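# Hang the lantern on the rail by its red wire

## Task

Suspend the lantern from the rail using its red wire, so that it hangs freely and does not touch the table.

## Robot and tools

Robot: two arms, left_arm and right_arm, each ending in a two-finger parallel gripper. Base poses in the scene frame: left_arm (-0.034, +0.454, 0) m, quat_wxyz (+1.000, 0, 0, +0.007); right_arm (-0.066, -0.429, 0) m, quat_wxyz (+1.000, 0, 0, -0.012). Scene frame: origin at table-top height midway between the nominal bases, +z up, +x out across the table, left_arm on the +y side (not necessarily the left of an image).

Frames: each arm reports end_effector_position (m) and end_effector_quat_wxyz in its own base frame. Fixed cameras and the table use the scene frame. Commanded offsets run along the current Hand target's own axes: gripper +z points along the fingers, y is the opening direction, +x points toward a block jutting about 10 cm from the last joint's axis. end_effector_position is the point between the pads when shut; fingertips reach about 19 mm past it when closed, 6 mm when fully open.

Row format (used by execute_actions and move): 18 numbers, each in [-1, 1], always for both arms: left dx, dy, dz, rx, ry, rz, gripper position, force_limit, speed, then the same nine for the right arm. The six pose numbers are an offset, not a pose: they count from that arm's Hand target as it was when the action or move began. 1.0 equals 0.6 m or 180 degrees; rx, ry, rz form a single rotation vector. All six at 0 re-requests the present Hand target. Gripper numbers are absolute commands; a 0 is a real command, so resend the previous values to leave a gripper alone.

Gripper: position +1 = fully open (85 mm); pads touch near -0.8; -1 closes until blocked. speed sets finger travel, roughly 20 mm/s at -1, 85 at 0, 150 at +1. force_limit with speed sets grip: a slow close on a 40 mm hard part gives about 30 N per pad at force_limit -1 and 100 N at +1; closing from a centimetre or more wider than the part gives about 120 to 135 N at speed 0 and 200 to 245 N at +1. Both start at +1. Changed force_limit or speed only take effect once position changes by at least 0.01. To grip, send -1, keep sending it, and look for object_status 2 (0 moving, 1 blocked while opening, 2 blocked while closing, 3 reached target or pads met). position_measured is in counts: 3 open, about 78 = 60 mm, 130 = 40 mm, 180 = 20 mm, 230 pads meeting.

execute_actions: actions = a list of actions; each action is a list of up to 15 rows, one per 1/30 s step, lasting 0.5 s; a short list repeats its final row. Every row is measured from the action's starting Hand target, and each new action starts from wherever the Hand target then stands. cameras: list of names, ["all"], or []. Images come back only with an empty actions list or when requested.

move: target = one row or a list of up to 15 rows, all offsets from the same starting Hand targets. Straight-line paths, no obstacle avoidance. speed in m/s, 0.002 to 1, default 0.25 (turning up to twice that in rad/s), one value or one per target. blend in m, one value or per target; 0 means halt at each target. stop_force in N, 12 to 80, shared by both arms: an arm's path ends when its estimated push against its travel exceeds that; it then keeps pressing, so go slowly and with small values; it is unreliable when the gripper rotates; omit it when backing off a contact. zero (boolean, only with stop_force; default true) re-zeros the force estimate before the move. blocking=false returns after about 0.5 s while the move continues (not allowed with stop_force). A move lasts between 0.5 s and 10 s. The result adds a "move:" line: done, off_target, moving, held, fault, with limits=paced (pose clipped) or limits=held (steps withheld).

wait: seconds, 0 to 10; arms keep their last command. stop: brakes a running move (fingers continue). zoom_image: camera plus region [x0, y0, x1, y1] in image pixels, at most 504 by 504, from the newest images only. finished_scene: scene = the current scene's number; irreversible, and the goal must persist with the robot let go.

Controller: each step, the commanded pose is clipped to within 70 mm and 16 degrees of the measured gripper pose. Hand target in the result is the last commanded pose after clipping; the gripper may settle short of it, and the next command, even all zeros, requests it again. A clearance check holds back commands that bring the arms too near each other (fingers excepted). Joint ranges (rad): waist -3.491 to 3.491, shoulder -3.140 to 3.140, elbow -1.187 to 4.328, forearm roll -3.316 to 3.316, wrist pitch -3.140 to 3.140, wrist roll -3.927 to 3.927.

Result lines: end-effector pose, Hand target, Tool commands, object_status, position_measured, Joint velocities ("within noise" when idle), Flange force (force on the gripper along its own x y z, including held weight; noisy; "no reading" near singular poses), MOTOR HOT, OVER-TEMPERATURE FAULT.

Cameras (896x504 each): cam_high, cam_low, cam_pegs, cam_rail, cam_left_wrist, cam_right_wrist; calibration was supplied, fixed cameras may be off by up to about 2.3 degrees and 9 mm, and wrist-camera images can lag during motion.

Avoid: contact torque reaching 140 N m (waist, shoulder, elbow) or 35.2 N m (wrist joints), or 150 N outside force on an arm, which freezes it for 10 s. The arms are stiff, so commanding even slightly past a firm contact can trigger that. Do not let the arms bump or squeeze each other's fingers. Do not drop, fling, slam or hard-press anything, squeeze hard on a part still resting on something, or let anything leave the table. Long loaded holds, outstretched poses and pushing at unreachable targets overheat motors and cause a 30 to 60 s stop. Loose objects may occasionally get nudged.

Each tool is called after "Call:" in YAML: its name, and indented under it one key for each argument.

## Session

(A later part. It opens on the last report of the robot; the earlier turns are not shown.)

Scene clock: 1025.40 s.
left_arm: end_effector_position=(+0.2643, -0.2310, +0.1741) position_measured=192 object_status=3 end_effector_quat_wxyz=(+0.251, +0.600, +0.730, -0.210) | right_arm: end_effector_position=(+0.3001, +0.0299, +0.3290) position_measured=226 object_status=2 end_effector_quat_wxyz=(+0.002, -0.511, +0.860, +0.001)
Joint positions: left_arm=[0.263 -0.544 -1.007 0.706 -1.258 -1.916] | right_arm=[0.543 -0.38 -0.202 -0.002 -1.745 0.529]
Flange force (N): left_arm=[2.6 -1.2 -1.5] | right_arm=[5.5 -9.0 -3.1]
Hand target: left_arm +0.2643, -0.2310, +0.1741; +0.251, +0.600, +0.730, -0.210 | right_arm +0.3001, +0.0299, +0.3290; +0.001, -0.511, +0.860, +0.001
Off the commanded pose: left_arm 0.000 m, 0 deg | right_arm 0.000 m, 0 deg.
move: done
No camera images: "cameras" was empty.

Call:
move:
  target:
    - [0,0,0,0,0,0,-0.5,0,-0.8,0.0533,0.028,0,0,0,0.463,-1,0.3,-1]
    - [0,0,0,0,0,0,-0.5,0,-0.8,0.0533,0.028,0,0,0,0.926,-1,0.3,-1]
    - [0,0,0,0,0,0,-0.5,0,-0.8,-0.0529,0.0735,0.215,0,0,0.926,-1,0.3,-1]
  speed: [0.4,0.4,0.12]
  cameras: ["cam_rail","cam_right_wrist","cam_pegs","cam_high"]

Call:
zoom_image:
  camera: "cam_rail"
  region: [50, 130, 350, 430]

Scene clock: 1037.03 s.
left_arm: end_effector_position=(+0.2643, -0.2310, +0.1741) position_measured=192 object_status=3 end_effector_quat_wxyz=(+0.251, +0.600, +0.730, -0.210) | right_arm: end_effector_position=(+0.2768, +0.0793, +0.2001) position_measured=226 object_status=2 end_effector_quat_wxyz=(-0.001, +0.795, +0.607, +0.002)
Joint positions: left_arm=[0.263 -0.544 -1.007 0.706 -1.258 -1.916] | right_arm=[0.746 -0.432 -0.536 -0.001 -1.463 -2.583]
Flange force (N): left_arm=[2.9 -1.3 -1.5] | right_arm=[-6.0 9.9 -3.4]
Hand target: left_arm +0.2643, -0.2310, +0.1741; +0.251, +0.600, +0.730, -0.210 | right_arm +0.2768, +0.0793, +0.2001; -0.001, +0.795, +0.607, +0.002
Off the commanded pose: left_arm 0.000 m, 0 deg | right_arm 0.000 m, 0 deg.
move: done
camera_calibration:
cam_right_wrist: T_world_to_cam=[[0.968752, -0.247982, 0.00491588, -0.246243], [-0.233966, -0.90706, 0.350003, 0.0800348], [-0.0823354, -0.340216, -0.936736, 0.364156], [0, 0, 0, 1]] pos_world=[0.287257, 0.135424, 0.314316]
Images, in order (width x height): cam_high 896x504, cam_pegs 896x504, cam_rail 896x504, cam_right_wrist 896x504.

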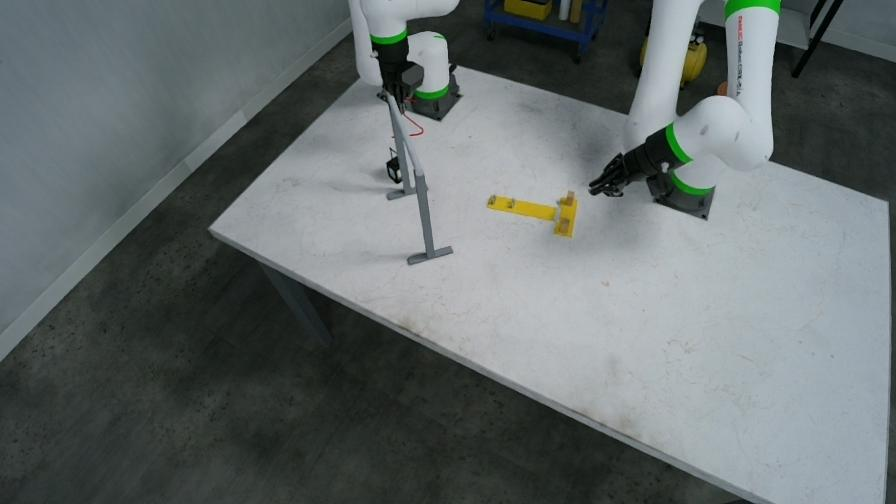

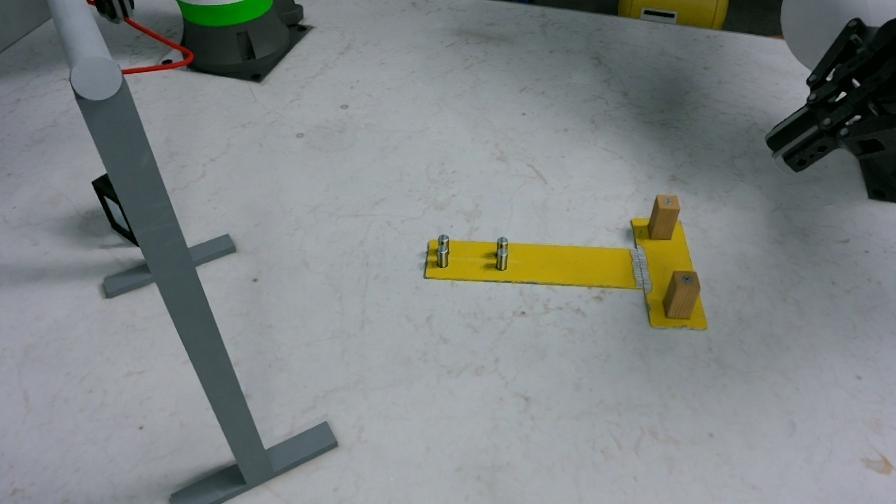

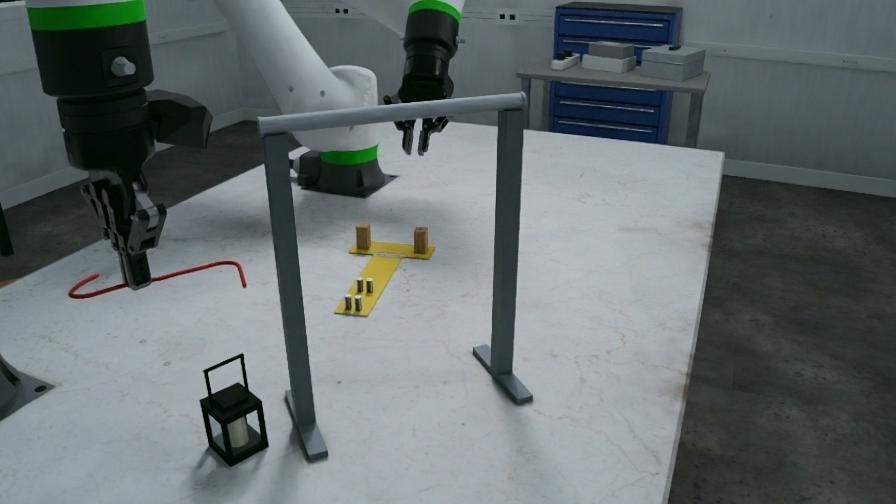

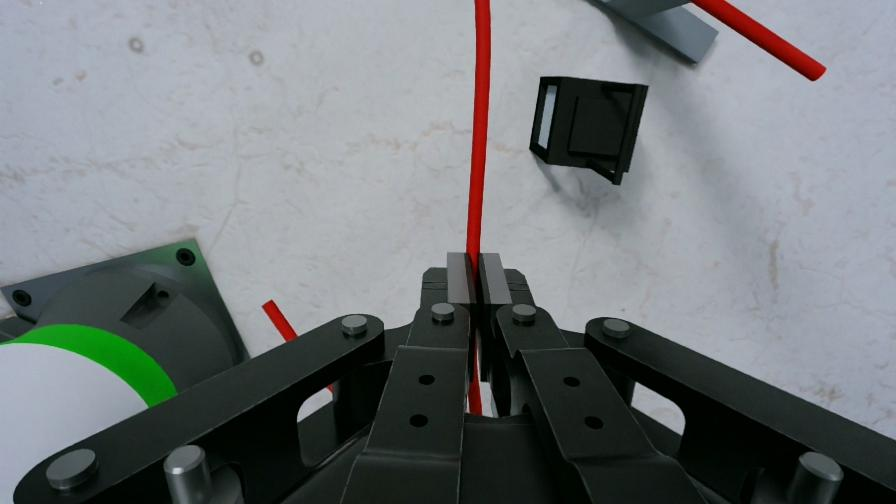

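Scaled by 1.680.

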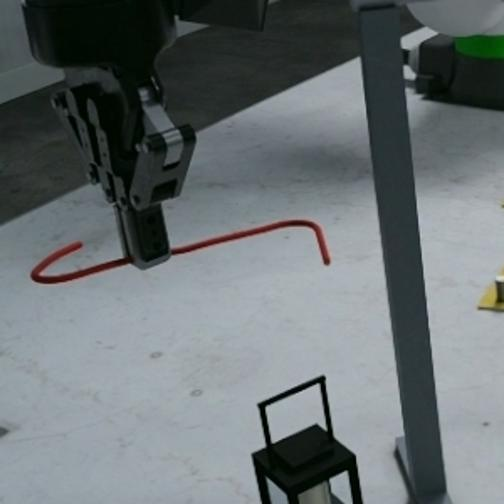

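Call:
move:
  target:
    - [0,0,0,0,0,0,-0.5,0,-0.8,0.0333,0.0148,0,0,0,0,-1,0.3,-1]
    - [0,0,0,0,0,0,-0.5,0,-0.8,0.0728,0.0303,0,0,0,0,-1,0.3,-1]
  speed: 0.025
  blend: [0.003,0]
  stop_force: 40
  cameras: ["cam_rail","cam_right_wrist","cam_pegs"]

Call:
zoom_image:
  camera: "cam_rail"
  region: [50, 130, 350, 430]

Scene clock: 1053.47 s.
left_arm: end_effector_position=(+0.2643, -0.2310, +0.1741) position_measured=192 object_status=3 end_effector_quat_wxyz=(+0.251, +0.600, +0.730, -0.210) | right_arm: end_effector_position=(+0.3058, +0.1166, +0.2002) position_measured=226 object_status=2 end_effector_quat_wxyz=(-0.001, +0.795, +0.607, +0.002)
Joint positions: left_arm=[0.263 -0.544 -1.007 0.706 -1.258 -1.916] | right_arm=[0.772 -0.312 -0.458 -0.001 -1.422 -2.609]
Flange force (N): left_arm=[3.0 -1.1 -1.9] | right_arm=[-6.3 7.1 -3.7]
Hand target: left_arm +0.2643, -0.2310, +0.1741; +0.251, +0.600, +0.730, -0.210 | right_arm +0.3058, +0.1166, +0.2002; -0.001, +0.795, +0.607, +0.002
Off the commanded pose: left_arm 0.000 m, 0 deg | right_arm 0.000 m, 0 deg.
move: done
camera_calibration:
cam_right_wrist: T_world_to_cam=[[0.968752, -0.247982, 0.00491588, -0.265064], [-0.233966, -0.90706, 0.350003, 0.120674], [-0.0823354, -0.340216, -0.936736, 0.379455], [0, 0, 0, 1]] pos_world=[0.316257, 0.172824, 0.314516]
Images, in order (width x height): cam_pegs 896x504, cam_rail 896x504, cam_right_wrist 896x504.

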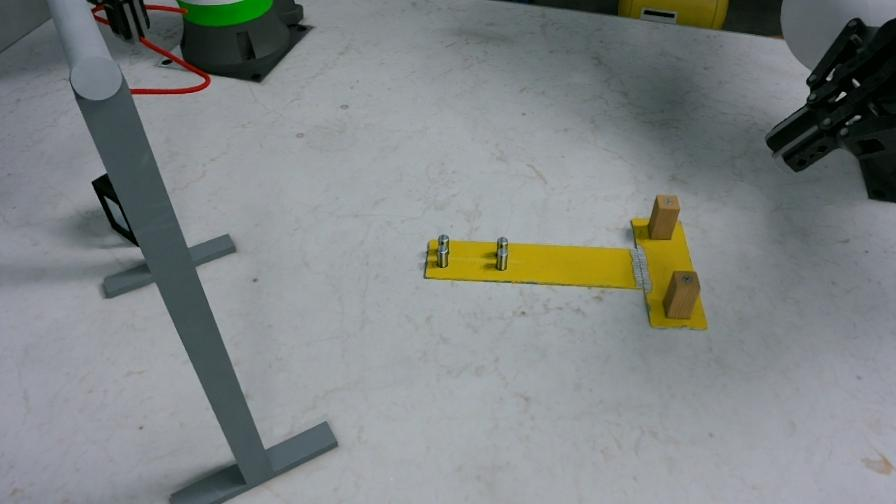

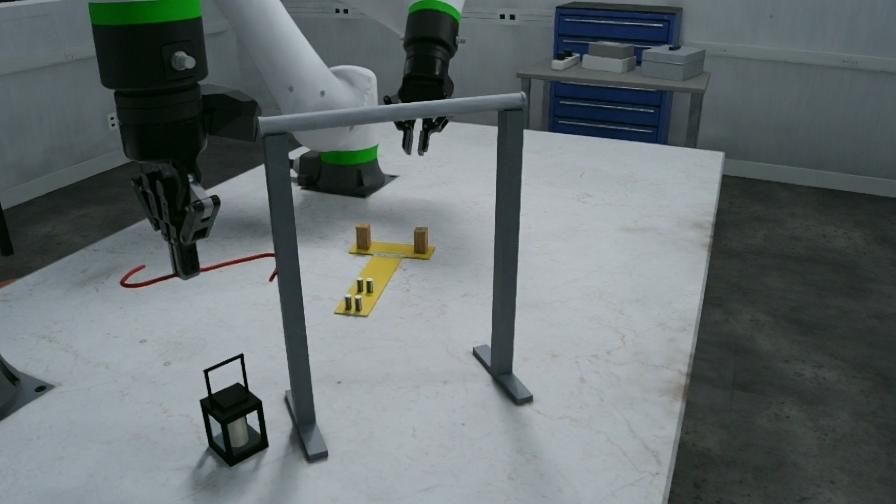

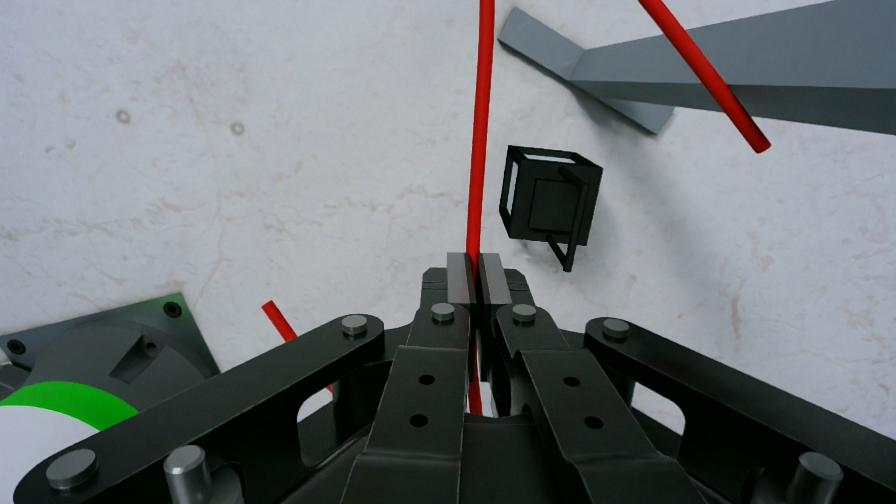

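Scaled by 1.680.

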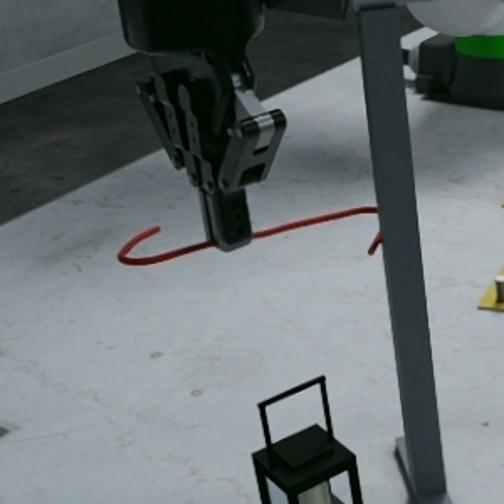

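Call:
move:
  target: [0,0,0,0,0,0,-0.5,0,-0.8,0.0275,0.021,0,0,0,0,-1,0.3,-1]
  speed: 0.025
  stop_force: 40
  cameras: ["cam_right_wrist"]

Call:
move:
  target: [0,0,0,0,0,0,-0.5,0,-0.8,-0.08,-0.05,0,0,0,0,-1,0.3,-1]
  speed: 0.06
  cameras: ["cam_right_wrist","cam_rail","cam_high"]

Scene clock: 1059.97 s.
left_arm: end_effector_position=(+0.2643, -0.2310, +0.1741) position_measured=192 object_status=3 end_effector_quat_wxyz=(+0.251, +0.600, +0.730, -0.210) | right_arm: end_effector_position=(+0.3223, +0.1292, +0.2003) position_measured=226 object_status=2 end_effector_quat_wxyz=(-0.001, +0.795, +0.607, +0.002)
Joint positions: left_arm=[0.263 -0.544 -1.007 0.706 -1.258 -1.916] | right_arm=[0.764 -0.255 -0.416 -0.001 -1.406 -2.601]
Flange force (N): left_arm=[3.5 -2.3 -2.9] | right_arm=[-5.7 5.7 -3.1]
Hand target: left_arm +0.2643, -0.2310, +0.1741; +0.251, +0.600, +0.730, -0.210 | right_arm +0.3223, +0.1292, +0.2003; -0.001, +0.795, +0.607, +0.002
Off the commanded pose: left_arm 0.000 m, 0 deg | right_arm 0.000 m, 0 deg.
move: done
camera_calibration:
cam_right_wrist: T_world_to_cam=[[0.968752, -0.247982, 0.00491588, -0.277924], [-0.233966, -0.90706, 0.350003, 0.135928], [-0.0823354, -0.340216, -0.936736, 0.385194], [0, 0, 0, 1]] pos_world=[0.332757, 0.185424, 0.314616]
Images, in order (width x height): cam_right_wrist 896x504.

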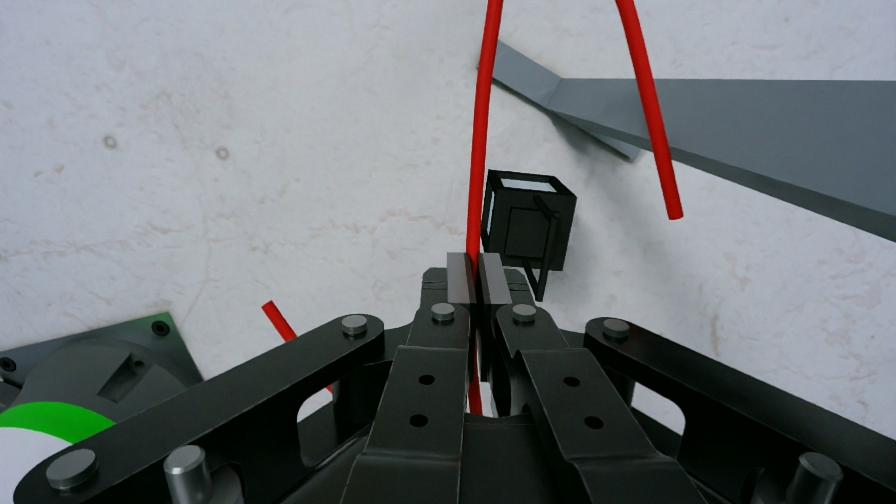

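Scene clock: 1061.23 s.
left_arm: end_effector_position=(+0.2643, -0.2310, +0.1741) position_measured=192 object_status=3 end_effector_quat_wxyz=(+0.251, +0.600, +0.730, -0.210) | right_arm: end_effector_position=(+0.2807, +0.0908, +0.2001) position_measured=226 object_status=2 end_effector_quat_wxyz=(-0.001, +0.795, +0.607, +0.002)
Joint positions: left_arm=[0.263 -0.544 -1.007 0.706 -1.258 -1.916] | right_arm=[0.768 -0.41 -0.523 -0.001 -1.455 -2.605]
Flange force (N): left_arm=[2.6 -0.6 -1.2] | right_arm=[-5.8 9.9 -3.1]
Hand target: left_arm +0.2643, -0.2310, +0.1741; +0.251, +0.600, +0.730, -0.210 | right_arm +0.2807, +0.0908, +0.2001; -0.001, +0.795, +0.607, +0.002
Off the commanded pose: left_arm 0.000 m, 0 deg | right_arm 0.000 m, 0 deg.
move: done
camera_calibration:
cam_right_wrist: T_world_to_cam=[[0.968767, -0.247927, 0.00479108, -0.247119], [-0.23387, -0.907076, 0.350025, 0.091402], [-0.082435, -0.340213, -0.936728, 0.368543], [0, 0, 0, 1]] pos_world=[0.291157, 0.147024, 0.314415]
Images, in order (width x height): cam_high 896x504, cam_rail 896x504, cam_right_wrist 896x504.

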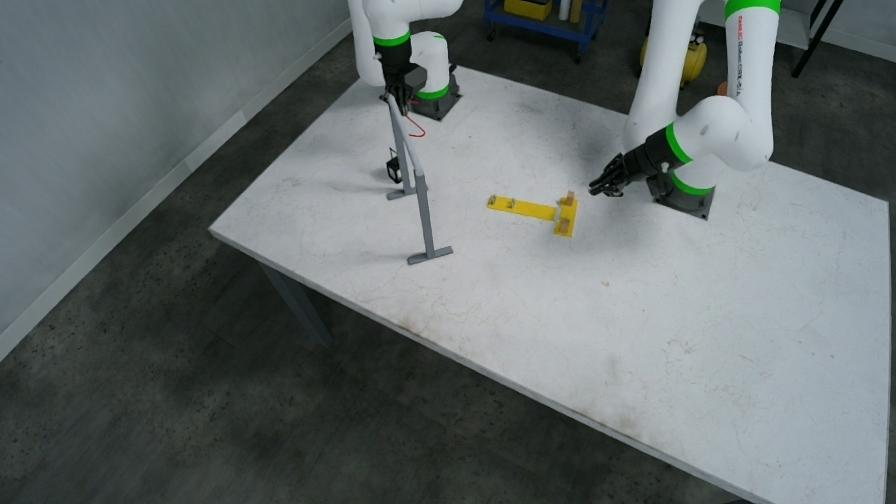

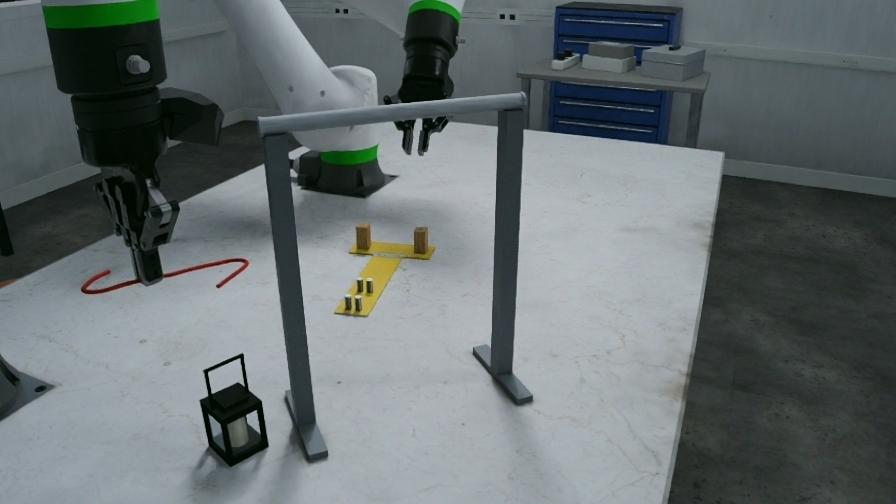

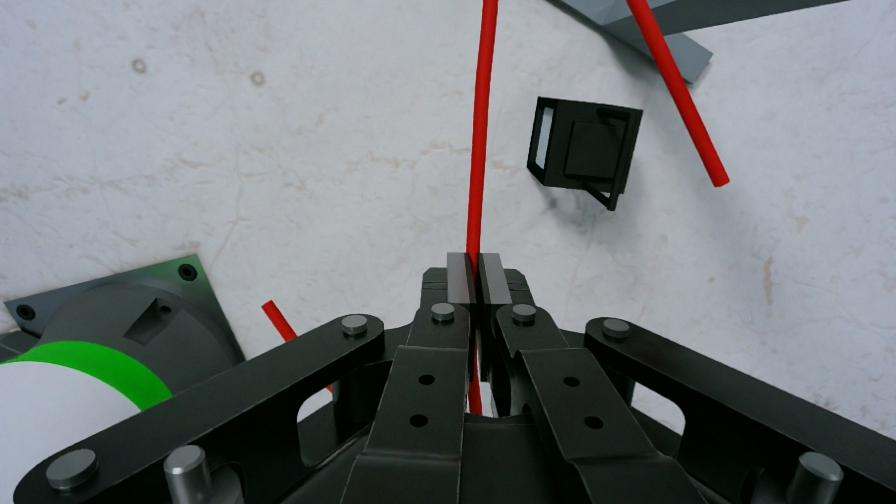

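Call:
zoom_image:
  camera: "cam_rail"
  region: [60, 240, 280, 310]

Scaled by 2.291.

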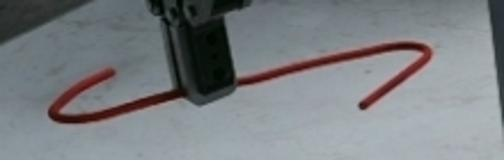

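Call:
move:
  target:
    - [0,0,0,0,0,0,-0.5,0,-0.8,-0.1025,0.0095,-0.1667,0,0,0,-1,0.3,-1]
    - [0,0,0,0,0,0,-0.5,0,-0.8,-0.1025,0.0095,-0.1667,0,0,-0.463,-1,0.3,-1]
    - [0,0,0,0,0,0,-0.5,0,-0.8,-0.1025,0.0095,-0.1667,0,0,-0.926,-1,0.3,-1]
  speed: [0.2,0.4,0.4]
  blend: [0.02,0.01,0]
  cameras: []

Call:
move:
  target:
    - [0,0,0,0,0,0,-0.5,0,-0.8,0,0,0,0,-0.25,0,-1,0.3,-1]
    - [0,0,0,0,0,0,-0.5,0,-0.8,0,0,0,0.1954,-0.4718,-0.1954,-1,0.3,-1]
  speed: 0.35
  blend: [0.02,0]
  cameras: ["cam_rail","cam_high","cam_right_wrist"]

Scene clock: 1087.93 s.
left_arm: end_effector_position=(+0.2643, -0.2310, +0.1741) position_measured=192 object_status=3 end_effector_quat_wxyz=(+0.251, +0.600, +0.730, -0.210) | right_arm: end_effector_position=(+0.2699, +0.0297, +0.3000) position_measured=226 object_status=2 end_effector_quat_wxyz=(+0.002, -0.511, +0.860, +0.001)
Joint positions: left_arm=[0.263 -0.544 -1.007 0.706 -1.258 -1.916] | right_arm=[0.607 -0.476 -0.329 -0.001 -1.715 0.465]
Flange force (N): left_arm=[3.3 -1.8 -1.9] | right_arm=[5.6 -9.9 -2.9]
Hand target: left_arm +0.2643, -0.2310, +0.1741; +0.251, +0.600, +0.730, -0.210 | right_arm +0.2699, +0.0297, +0.3000; +0.001, -0.511, +0.860, +0.001
Off the commanded pose: left_arm 0.000 m, 0 deg | right_arm 0.000 m, 0 deg.
move: done
No camera images: "cameras" was empty.

Scene clock: 1091.10 s.
left_arm: end_effector_position=(+0.2643, -0.2310, +0.1741) position_measured=192 object_status=3 end_effector_quat_wxyz=(+0.251, +0.600, +0.730, -0.210) | right_arm: end_effector_position=(+0.2699, +0.0297, +0.3000) position_measured=226 object_status=2 end_effector_quat_wxyz=(+0.701, -0.565, +0.423, +0.101)
Joint positions: left_arm=[0.263 -0.544 -1.007 0.706 -1.258 -1.916] | right_arm=[-1.009 -0.173 -0.59 -1.351 -2.036 2.824]
Flange force (N): left_arm=[2.8 -1.3 -1.7] | right_arm=[-5.8 1.3 -7.1]
Hand target: left_arm +0.2643, -0.2310, +0.1741; +0.251, +0.600, +0.730, -0.210 | right_arm +0.2699, +0.0297, +0.3000; +0.701, -0.565, +0.423, +0.101
Off the commanded pose: left_arm 0.000 m, 0 deg | right_arm 0.000 m, 0 deg.
move: done
camera_calibration:
cam_right_wrist: T_world_to_cam=[[-0.61218, 0.331398, -0.717922, 0.373915], [-0.758944, 0.00853628, 0.6511, 0.0226615], [0.221902, 0.943453, 0.246287, -0.0348228], [0, 0, 0, 1]] pos_world=[0.253829, -0.0912545, 0.262263]
Images, in order (width x height): cam_high 896x504, cam_rail 896x504, cam_right_wrist 896x504.

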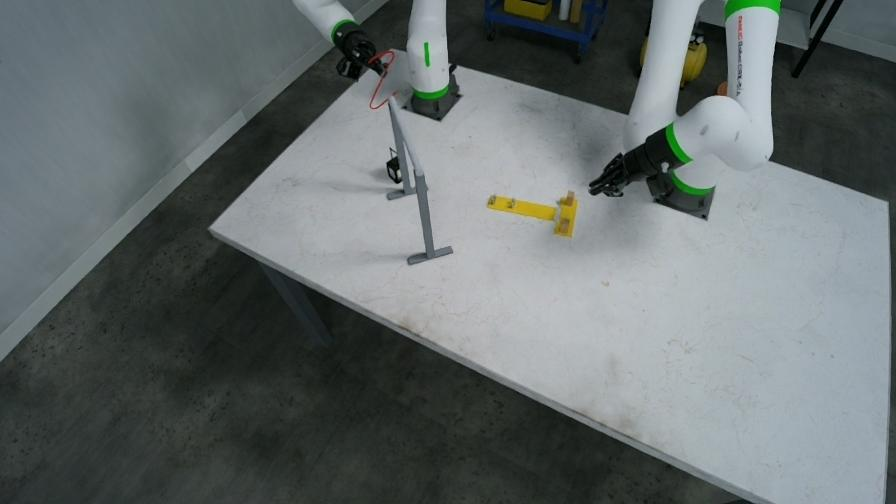

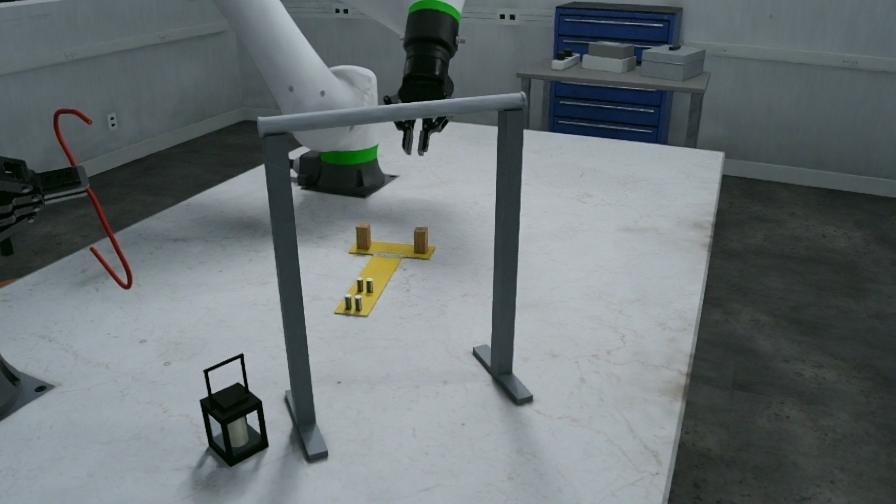

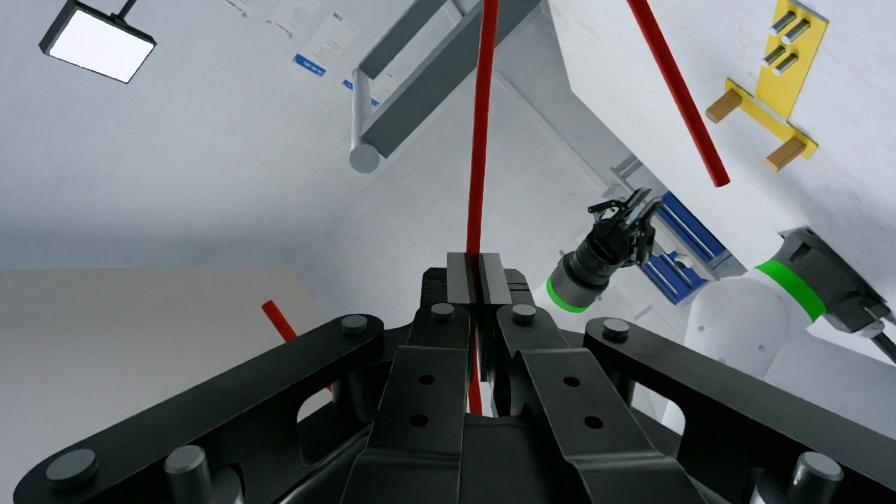

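Call:
zoom_image:
  camera: "cam_rail"
  region: [20, 90, 170, 300]

Scaled by 2.400.

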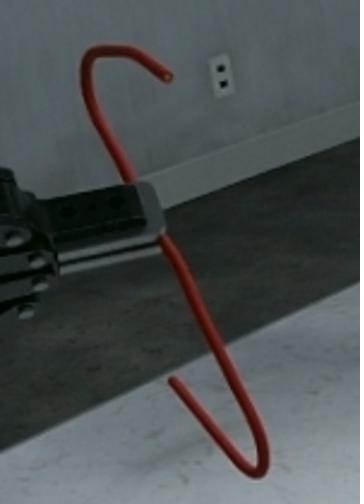

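Call:
move:
  target:
    - [0,0,0,0,0,0,-0.5,0,-0.8,0.1426,-0.0483,0.1272,0,0,0,-1,0.3,-1]
    - [0,0,0,0,0,0,-0.5,0,-0.8,0.2569,0.066,0.1272,0,0,0,-1,0.3,-1]
  speed: 0.12
  blend: [0.01,0]
  cameras: ["cam_rail","cam_high","cam_low","cam_right_wrist"]

Call:
zoom_image:
  camera: "cam_rail"
  region: [120, 230, 340, 470]

Call:
zoom_image:
  camera: "cam_low"
  region: [380, 180, 500, 290]

Call:
zoom_image:
  camera: "cam_high"
  region: [340, 90, 460, 210]

Scene clock: 1109.70 s.
left_arm: end_effector_position=(+0.2643, -0.2310, +0.1741) position_measured=192 object_status=3 end_effector_quat_wxyz=(+0.251, +0.600, +0.730, -0.210) | right_arm: end_effector_position=(+0.3777, +0.0584, +0.1632) position_measured=226 object_status=2 end_effector_quat_wxyz=(+0.701, -0.566, +0.423, +0.101)
Joint positions: left_arm=[0.263 -0.544 -1.007 0.706 -1.258 -1.916] | right_arm=[-0.696 0.33 -0.535 -1.422 -1.701 3.231]
Flange force (N): left_arm=[2.9 -1.0 -2.3] | right_arm=[-4.1 -0.2 -7.6]
Hand target: left_arm +0.2643, -0.2310, +0.1741; +0.251, +0.600, +0.730, -0.210 | right_arm +0.3777, +0.0584, +0.1632; +0.701, -0.565, +0.423, +0.101
Off the commanded pose: left_arm 0.000 m, 0 deg | right_arm 0.000 m, 0 deg.
move: done
camera_calibration:
cam_right_wrist: T_world_to_cam=[[-0.612312, 0.331263, -0.717871, 0.332291], [-0.758834, 0.00861519, 0.651228, 0.193185], [0.221912, 0.943499, 0.246098, -0.0521306], [0, 0, 0, 1]] pos_world=[0.361629, -0.0625548, 0.125564]
Images, in order (width x height): cam_high 896x504, cam_low 896x504, cam_rail 896x504, cam_right_wrist 896x504.

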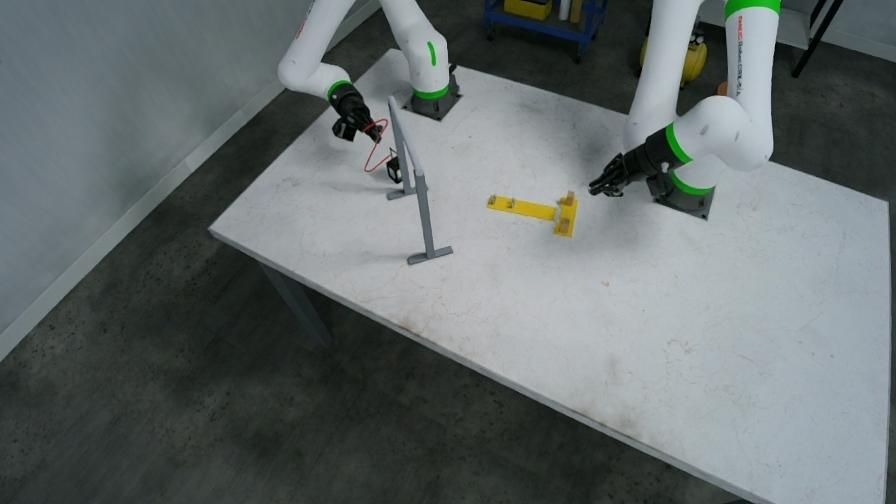

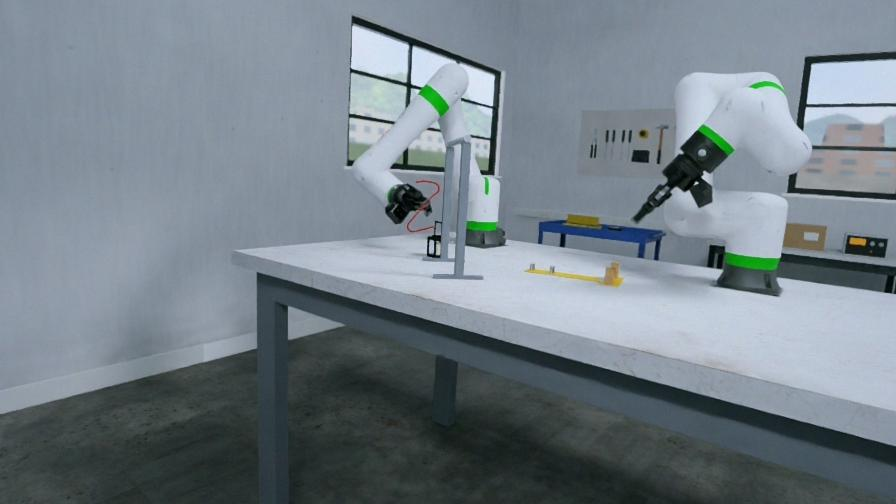

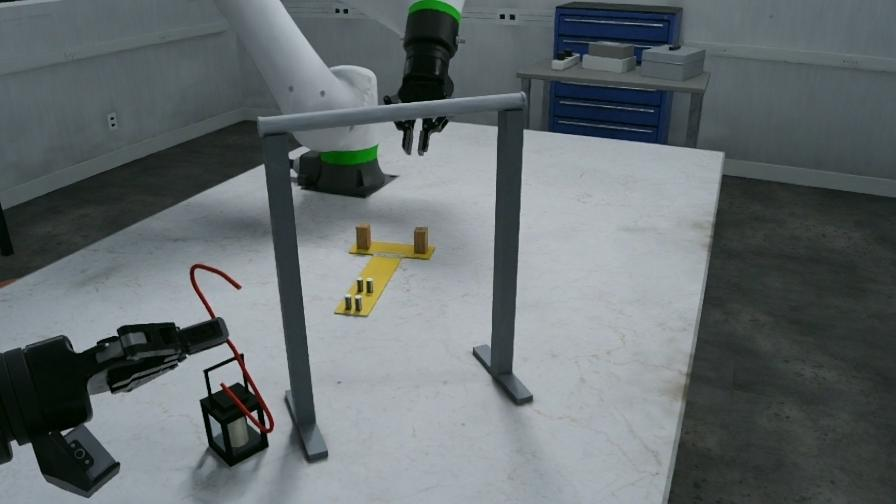

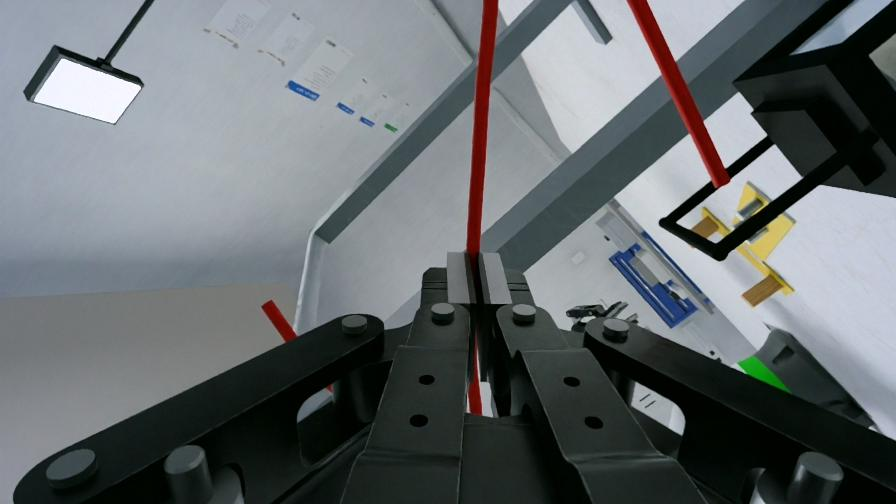

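Scaled by 2.100.

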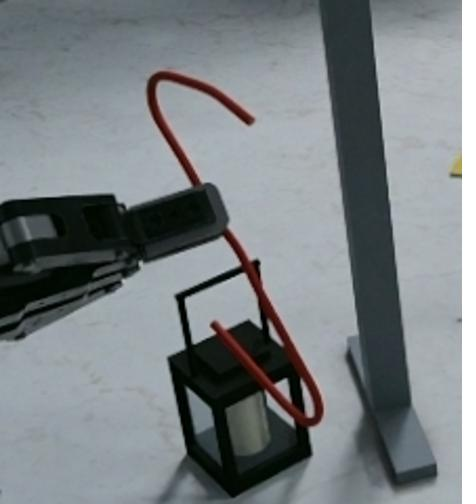

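Scaled by 4.200.

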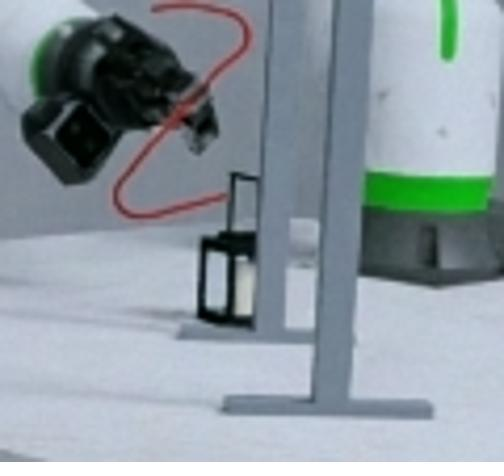

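Scaled by 4.200.

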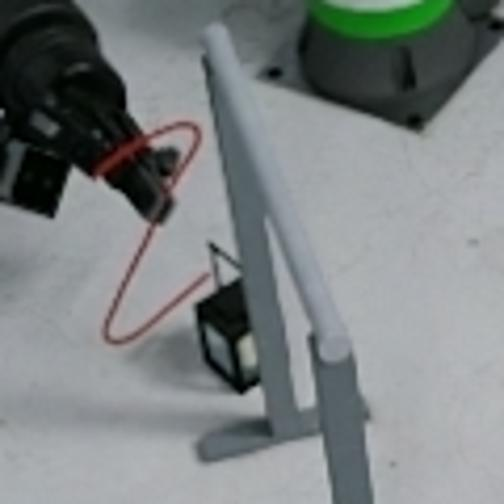

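Call:
move:
  target: [0,0,0,0,0,0,-0.5,0,-0.8,-0.061,0.0568,-0.0122,0,0,0,-1,0.3,-1]
  speed: 0.03
  stop_force: 15
  cameras: ["cam_rail","cam_low","cam_right_wrist"]

Call:
zoom_image:
  camera: "cam_rail"
  region: [100, 230, 320, 470]

Call:
zoom_image:
  camera: "cam_low"
  region: [380, 180, 500, 290]

Scene clock: 1126.87 s.
left_arm: end_effector_position=(+0.2643, -0.2310, +0.1741) position_measured=192 object_status=3 end_effector_quat_wxyz=(+0.251, +0.600, +0.730, -0.210) | right_arm: end_effector_position=(+0.3303, +0.0759, +0.1650) position_measured=226 object_status=2 end_effector_quat_wxyz=(+0.701, -0.565, +0.423, +0.101)
Joint positions: left_arm=[0.263 -0.544 -1.007 0.706 -1.258 -1.916] | right_arm=[-0.74 0.256 -0.653 -1.381 -1.721 3.279]
Flange force (N): left_arm=[2.8 -1.5 -1.9] | right_arm=[-4.0 0.7 -8.1]
Hand target: left_arm +0.2643, -0.2310, +0.1741; +0.251, +0.600, +0.730, -0.210 | right_arm +0.3303, +0.0759, +0.1650; +0.701, -0.565, +0.423, +0.101
Off the commanded pose: left_arm 0.000 m, 0 deg | right_arm 0.000 m, 0 deg.
move: done
camera_calibration:
cam_right_wrist: T_world_to_cam=[[-0.612205, 0.331398, -0.7179, 0.298832], [-0.758923, 0.00852533, 0.651124, 0.156007], [0.221902, 0.943453, 0.246286, -0.0585169], [0, 0, 0, 1]] pos_world=[0.314329, -0.0451546, 0.127364]
Images, in order (width x height): cam_low 896x504, cam_rail 896x504, cam_right_wrist 896x504.

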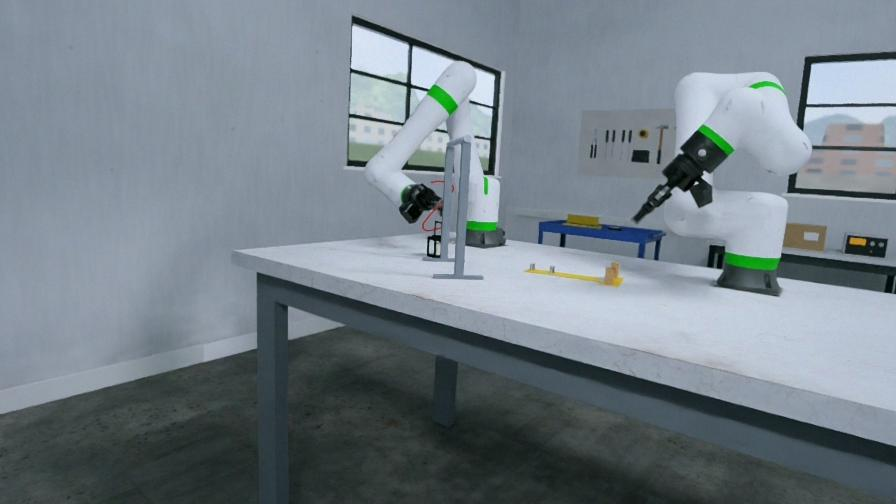

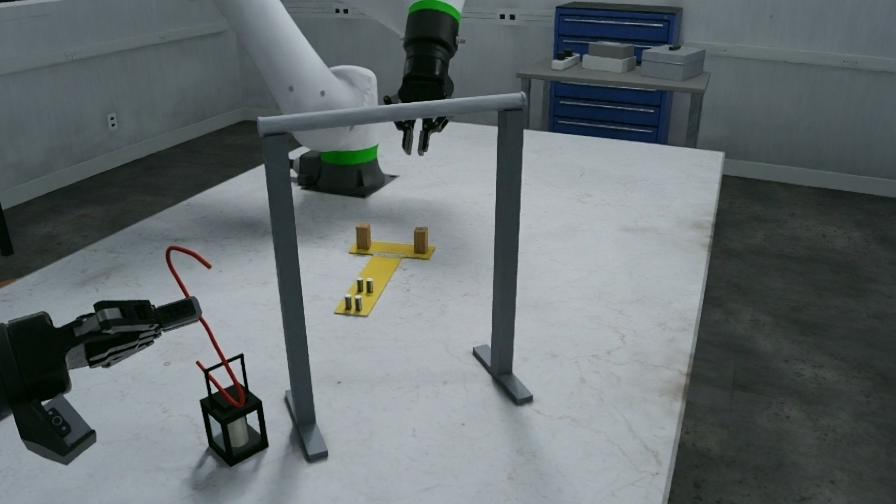

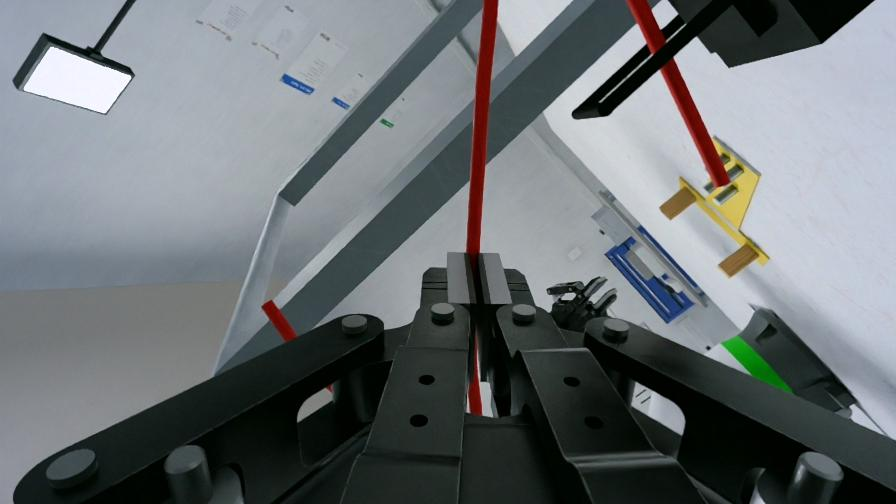

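Scaled by 2.100.

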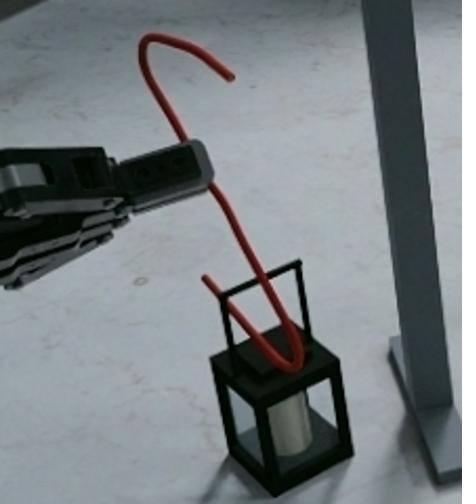

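Scaled by 4.200.

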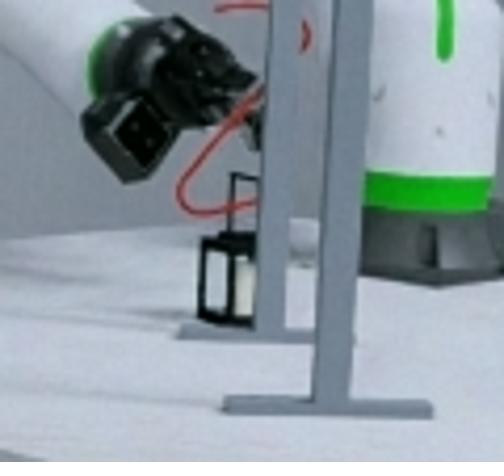

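Call:
zoom_image:
  camera: "cam_right_wrist"
  region: [550, 0, 780, 210]

Scaled by 2.191.

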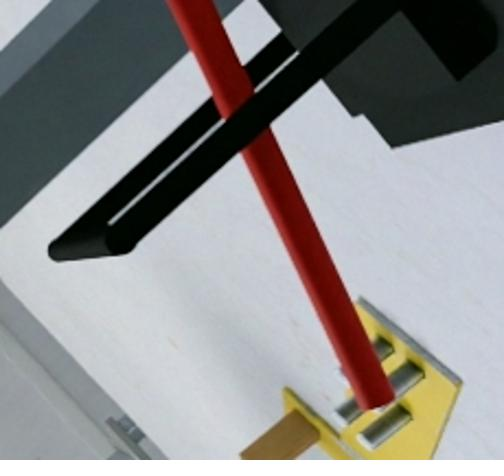

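Call:
move:
  target: [0,0,0,0,0,0,-0.5,0,-0.8,-0.0489,0.0455,-0.01,0,0,0,-1,0.3,-1]
  speed: 0.03
  stop_force: 15
  cameras: ["cam_rail","cam_high","cam_right_wrist"]

Call:
zoom_image:
  camera: "cam_rail"
  region: [100, 230, 320, 470]

Call:
zoom_image:
  camera: "cam_high"
  region: [340, 90, 460, 210]

Scene clock: 1135.40 s.
left_arm: end_effector_position=(+0.2643, -0.2310, +0.1741) position_measured=192 object_status=3 end_effector_quat_wxyz=(+0.251, +0.600, +0.730, -0.210) | right_arm: end_effector_position=(+0.2923, +0.0897, +0.1664) position_measured=226 object_status=2 end_effector_quat_wxyz=(+0.701, -0.565, +0.423, +0.101)
Joint positions: left_arm=[0.263 -0.544 -1.007 0.706 -1.258 -1.916] | right_arm=[-0.784 0.196 -0.743 -1.34 -1.741 3.315]
Flange force (N): left_arm=[3.1 -1.4 -2.5] | right_arm=[-3.7 0.5 -8.5]
Hand target: left_arm +0.2643, -0.2310, +0.1741; +0.251, +0.600, +0.730, -0.210 | right_arm +0.2923, +0.0897, +0.1664; +0.701, -0.565, +0.423, +0.101
Off the commanded pose: left_arm 0.000 m, 0 deg | right_arm 0.000 m, 0 deg.
move: done
camera_calibration:
cam_right_wrist: T_world_to_cam=[[-0.612205, 0.331398, -0.7179, 0.271906], [-0.758923, 0.00852533, 0.651124, 0.126062], [0.221902, 0.943453, 0.246286, -0.0635213], [0, 0, 0, 1]] pos_world=[0.276229, -0.0312546, 0.128764]
Images, in order (width x height): cam_high 896x504, cam_rail 896x504, cam_right_wrist 896x504.

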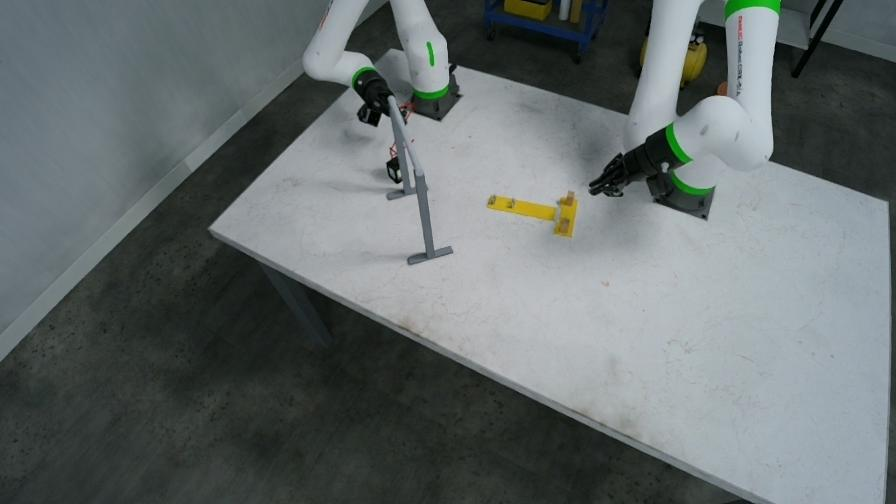

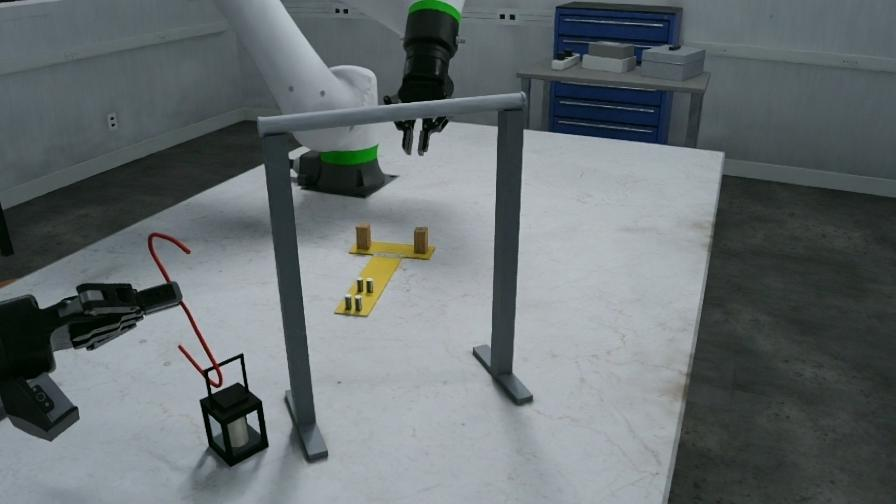

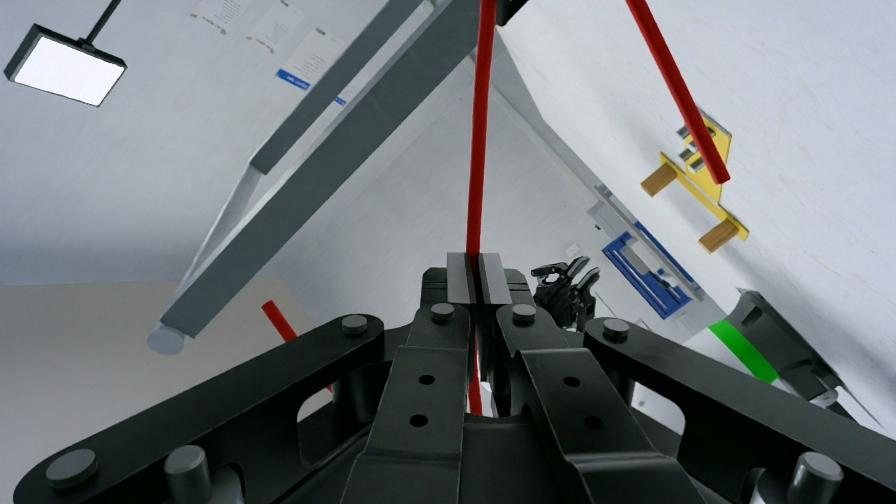

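Scaled by 2.100.

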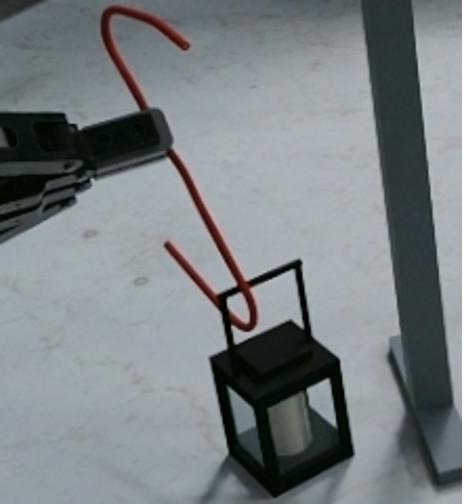

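Scaled by 4.200.

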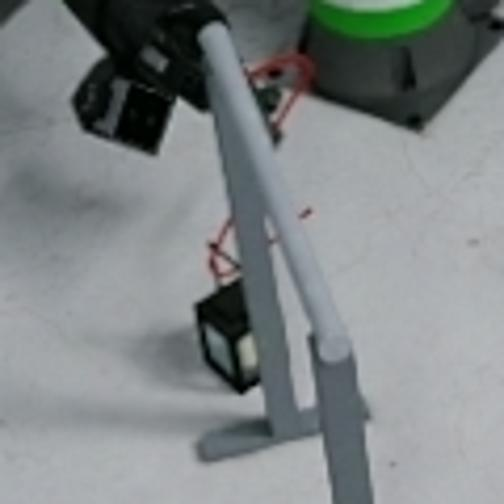

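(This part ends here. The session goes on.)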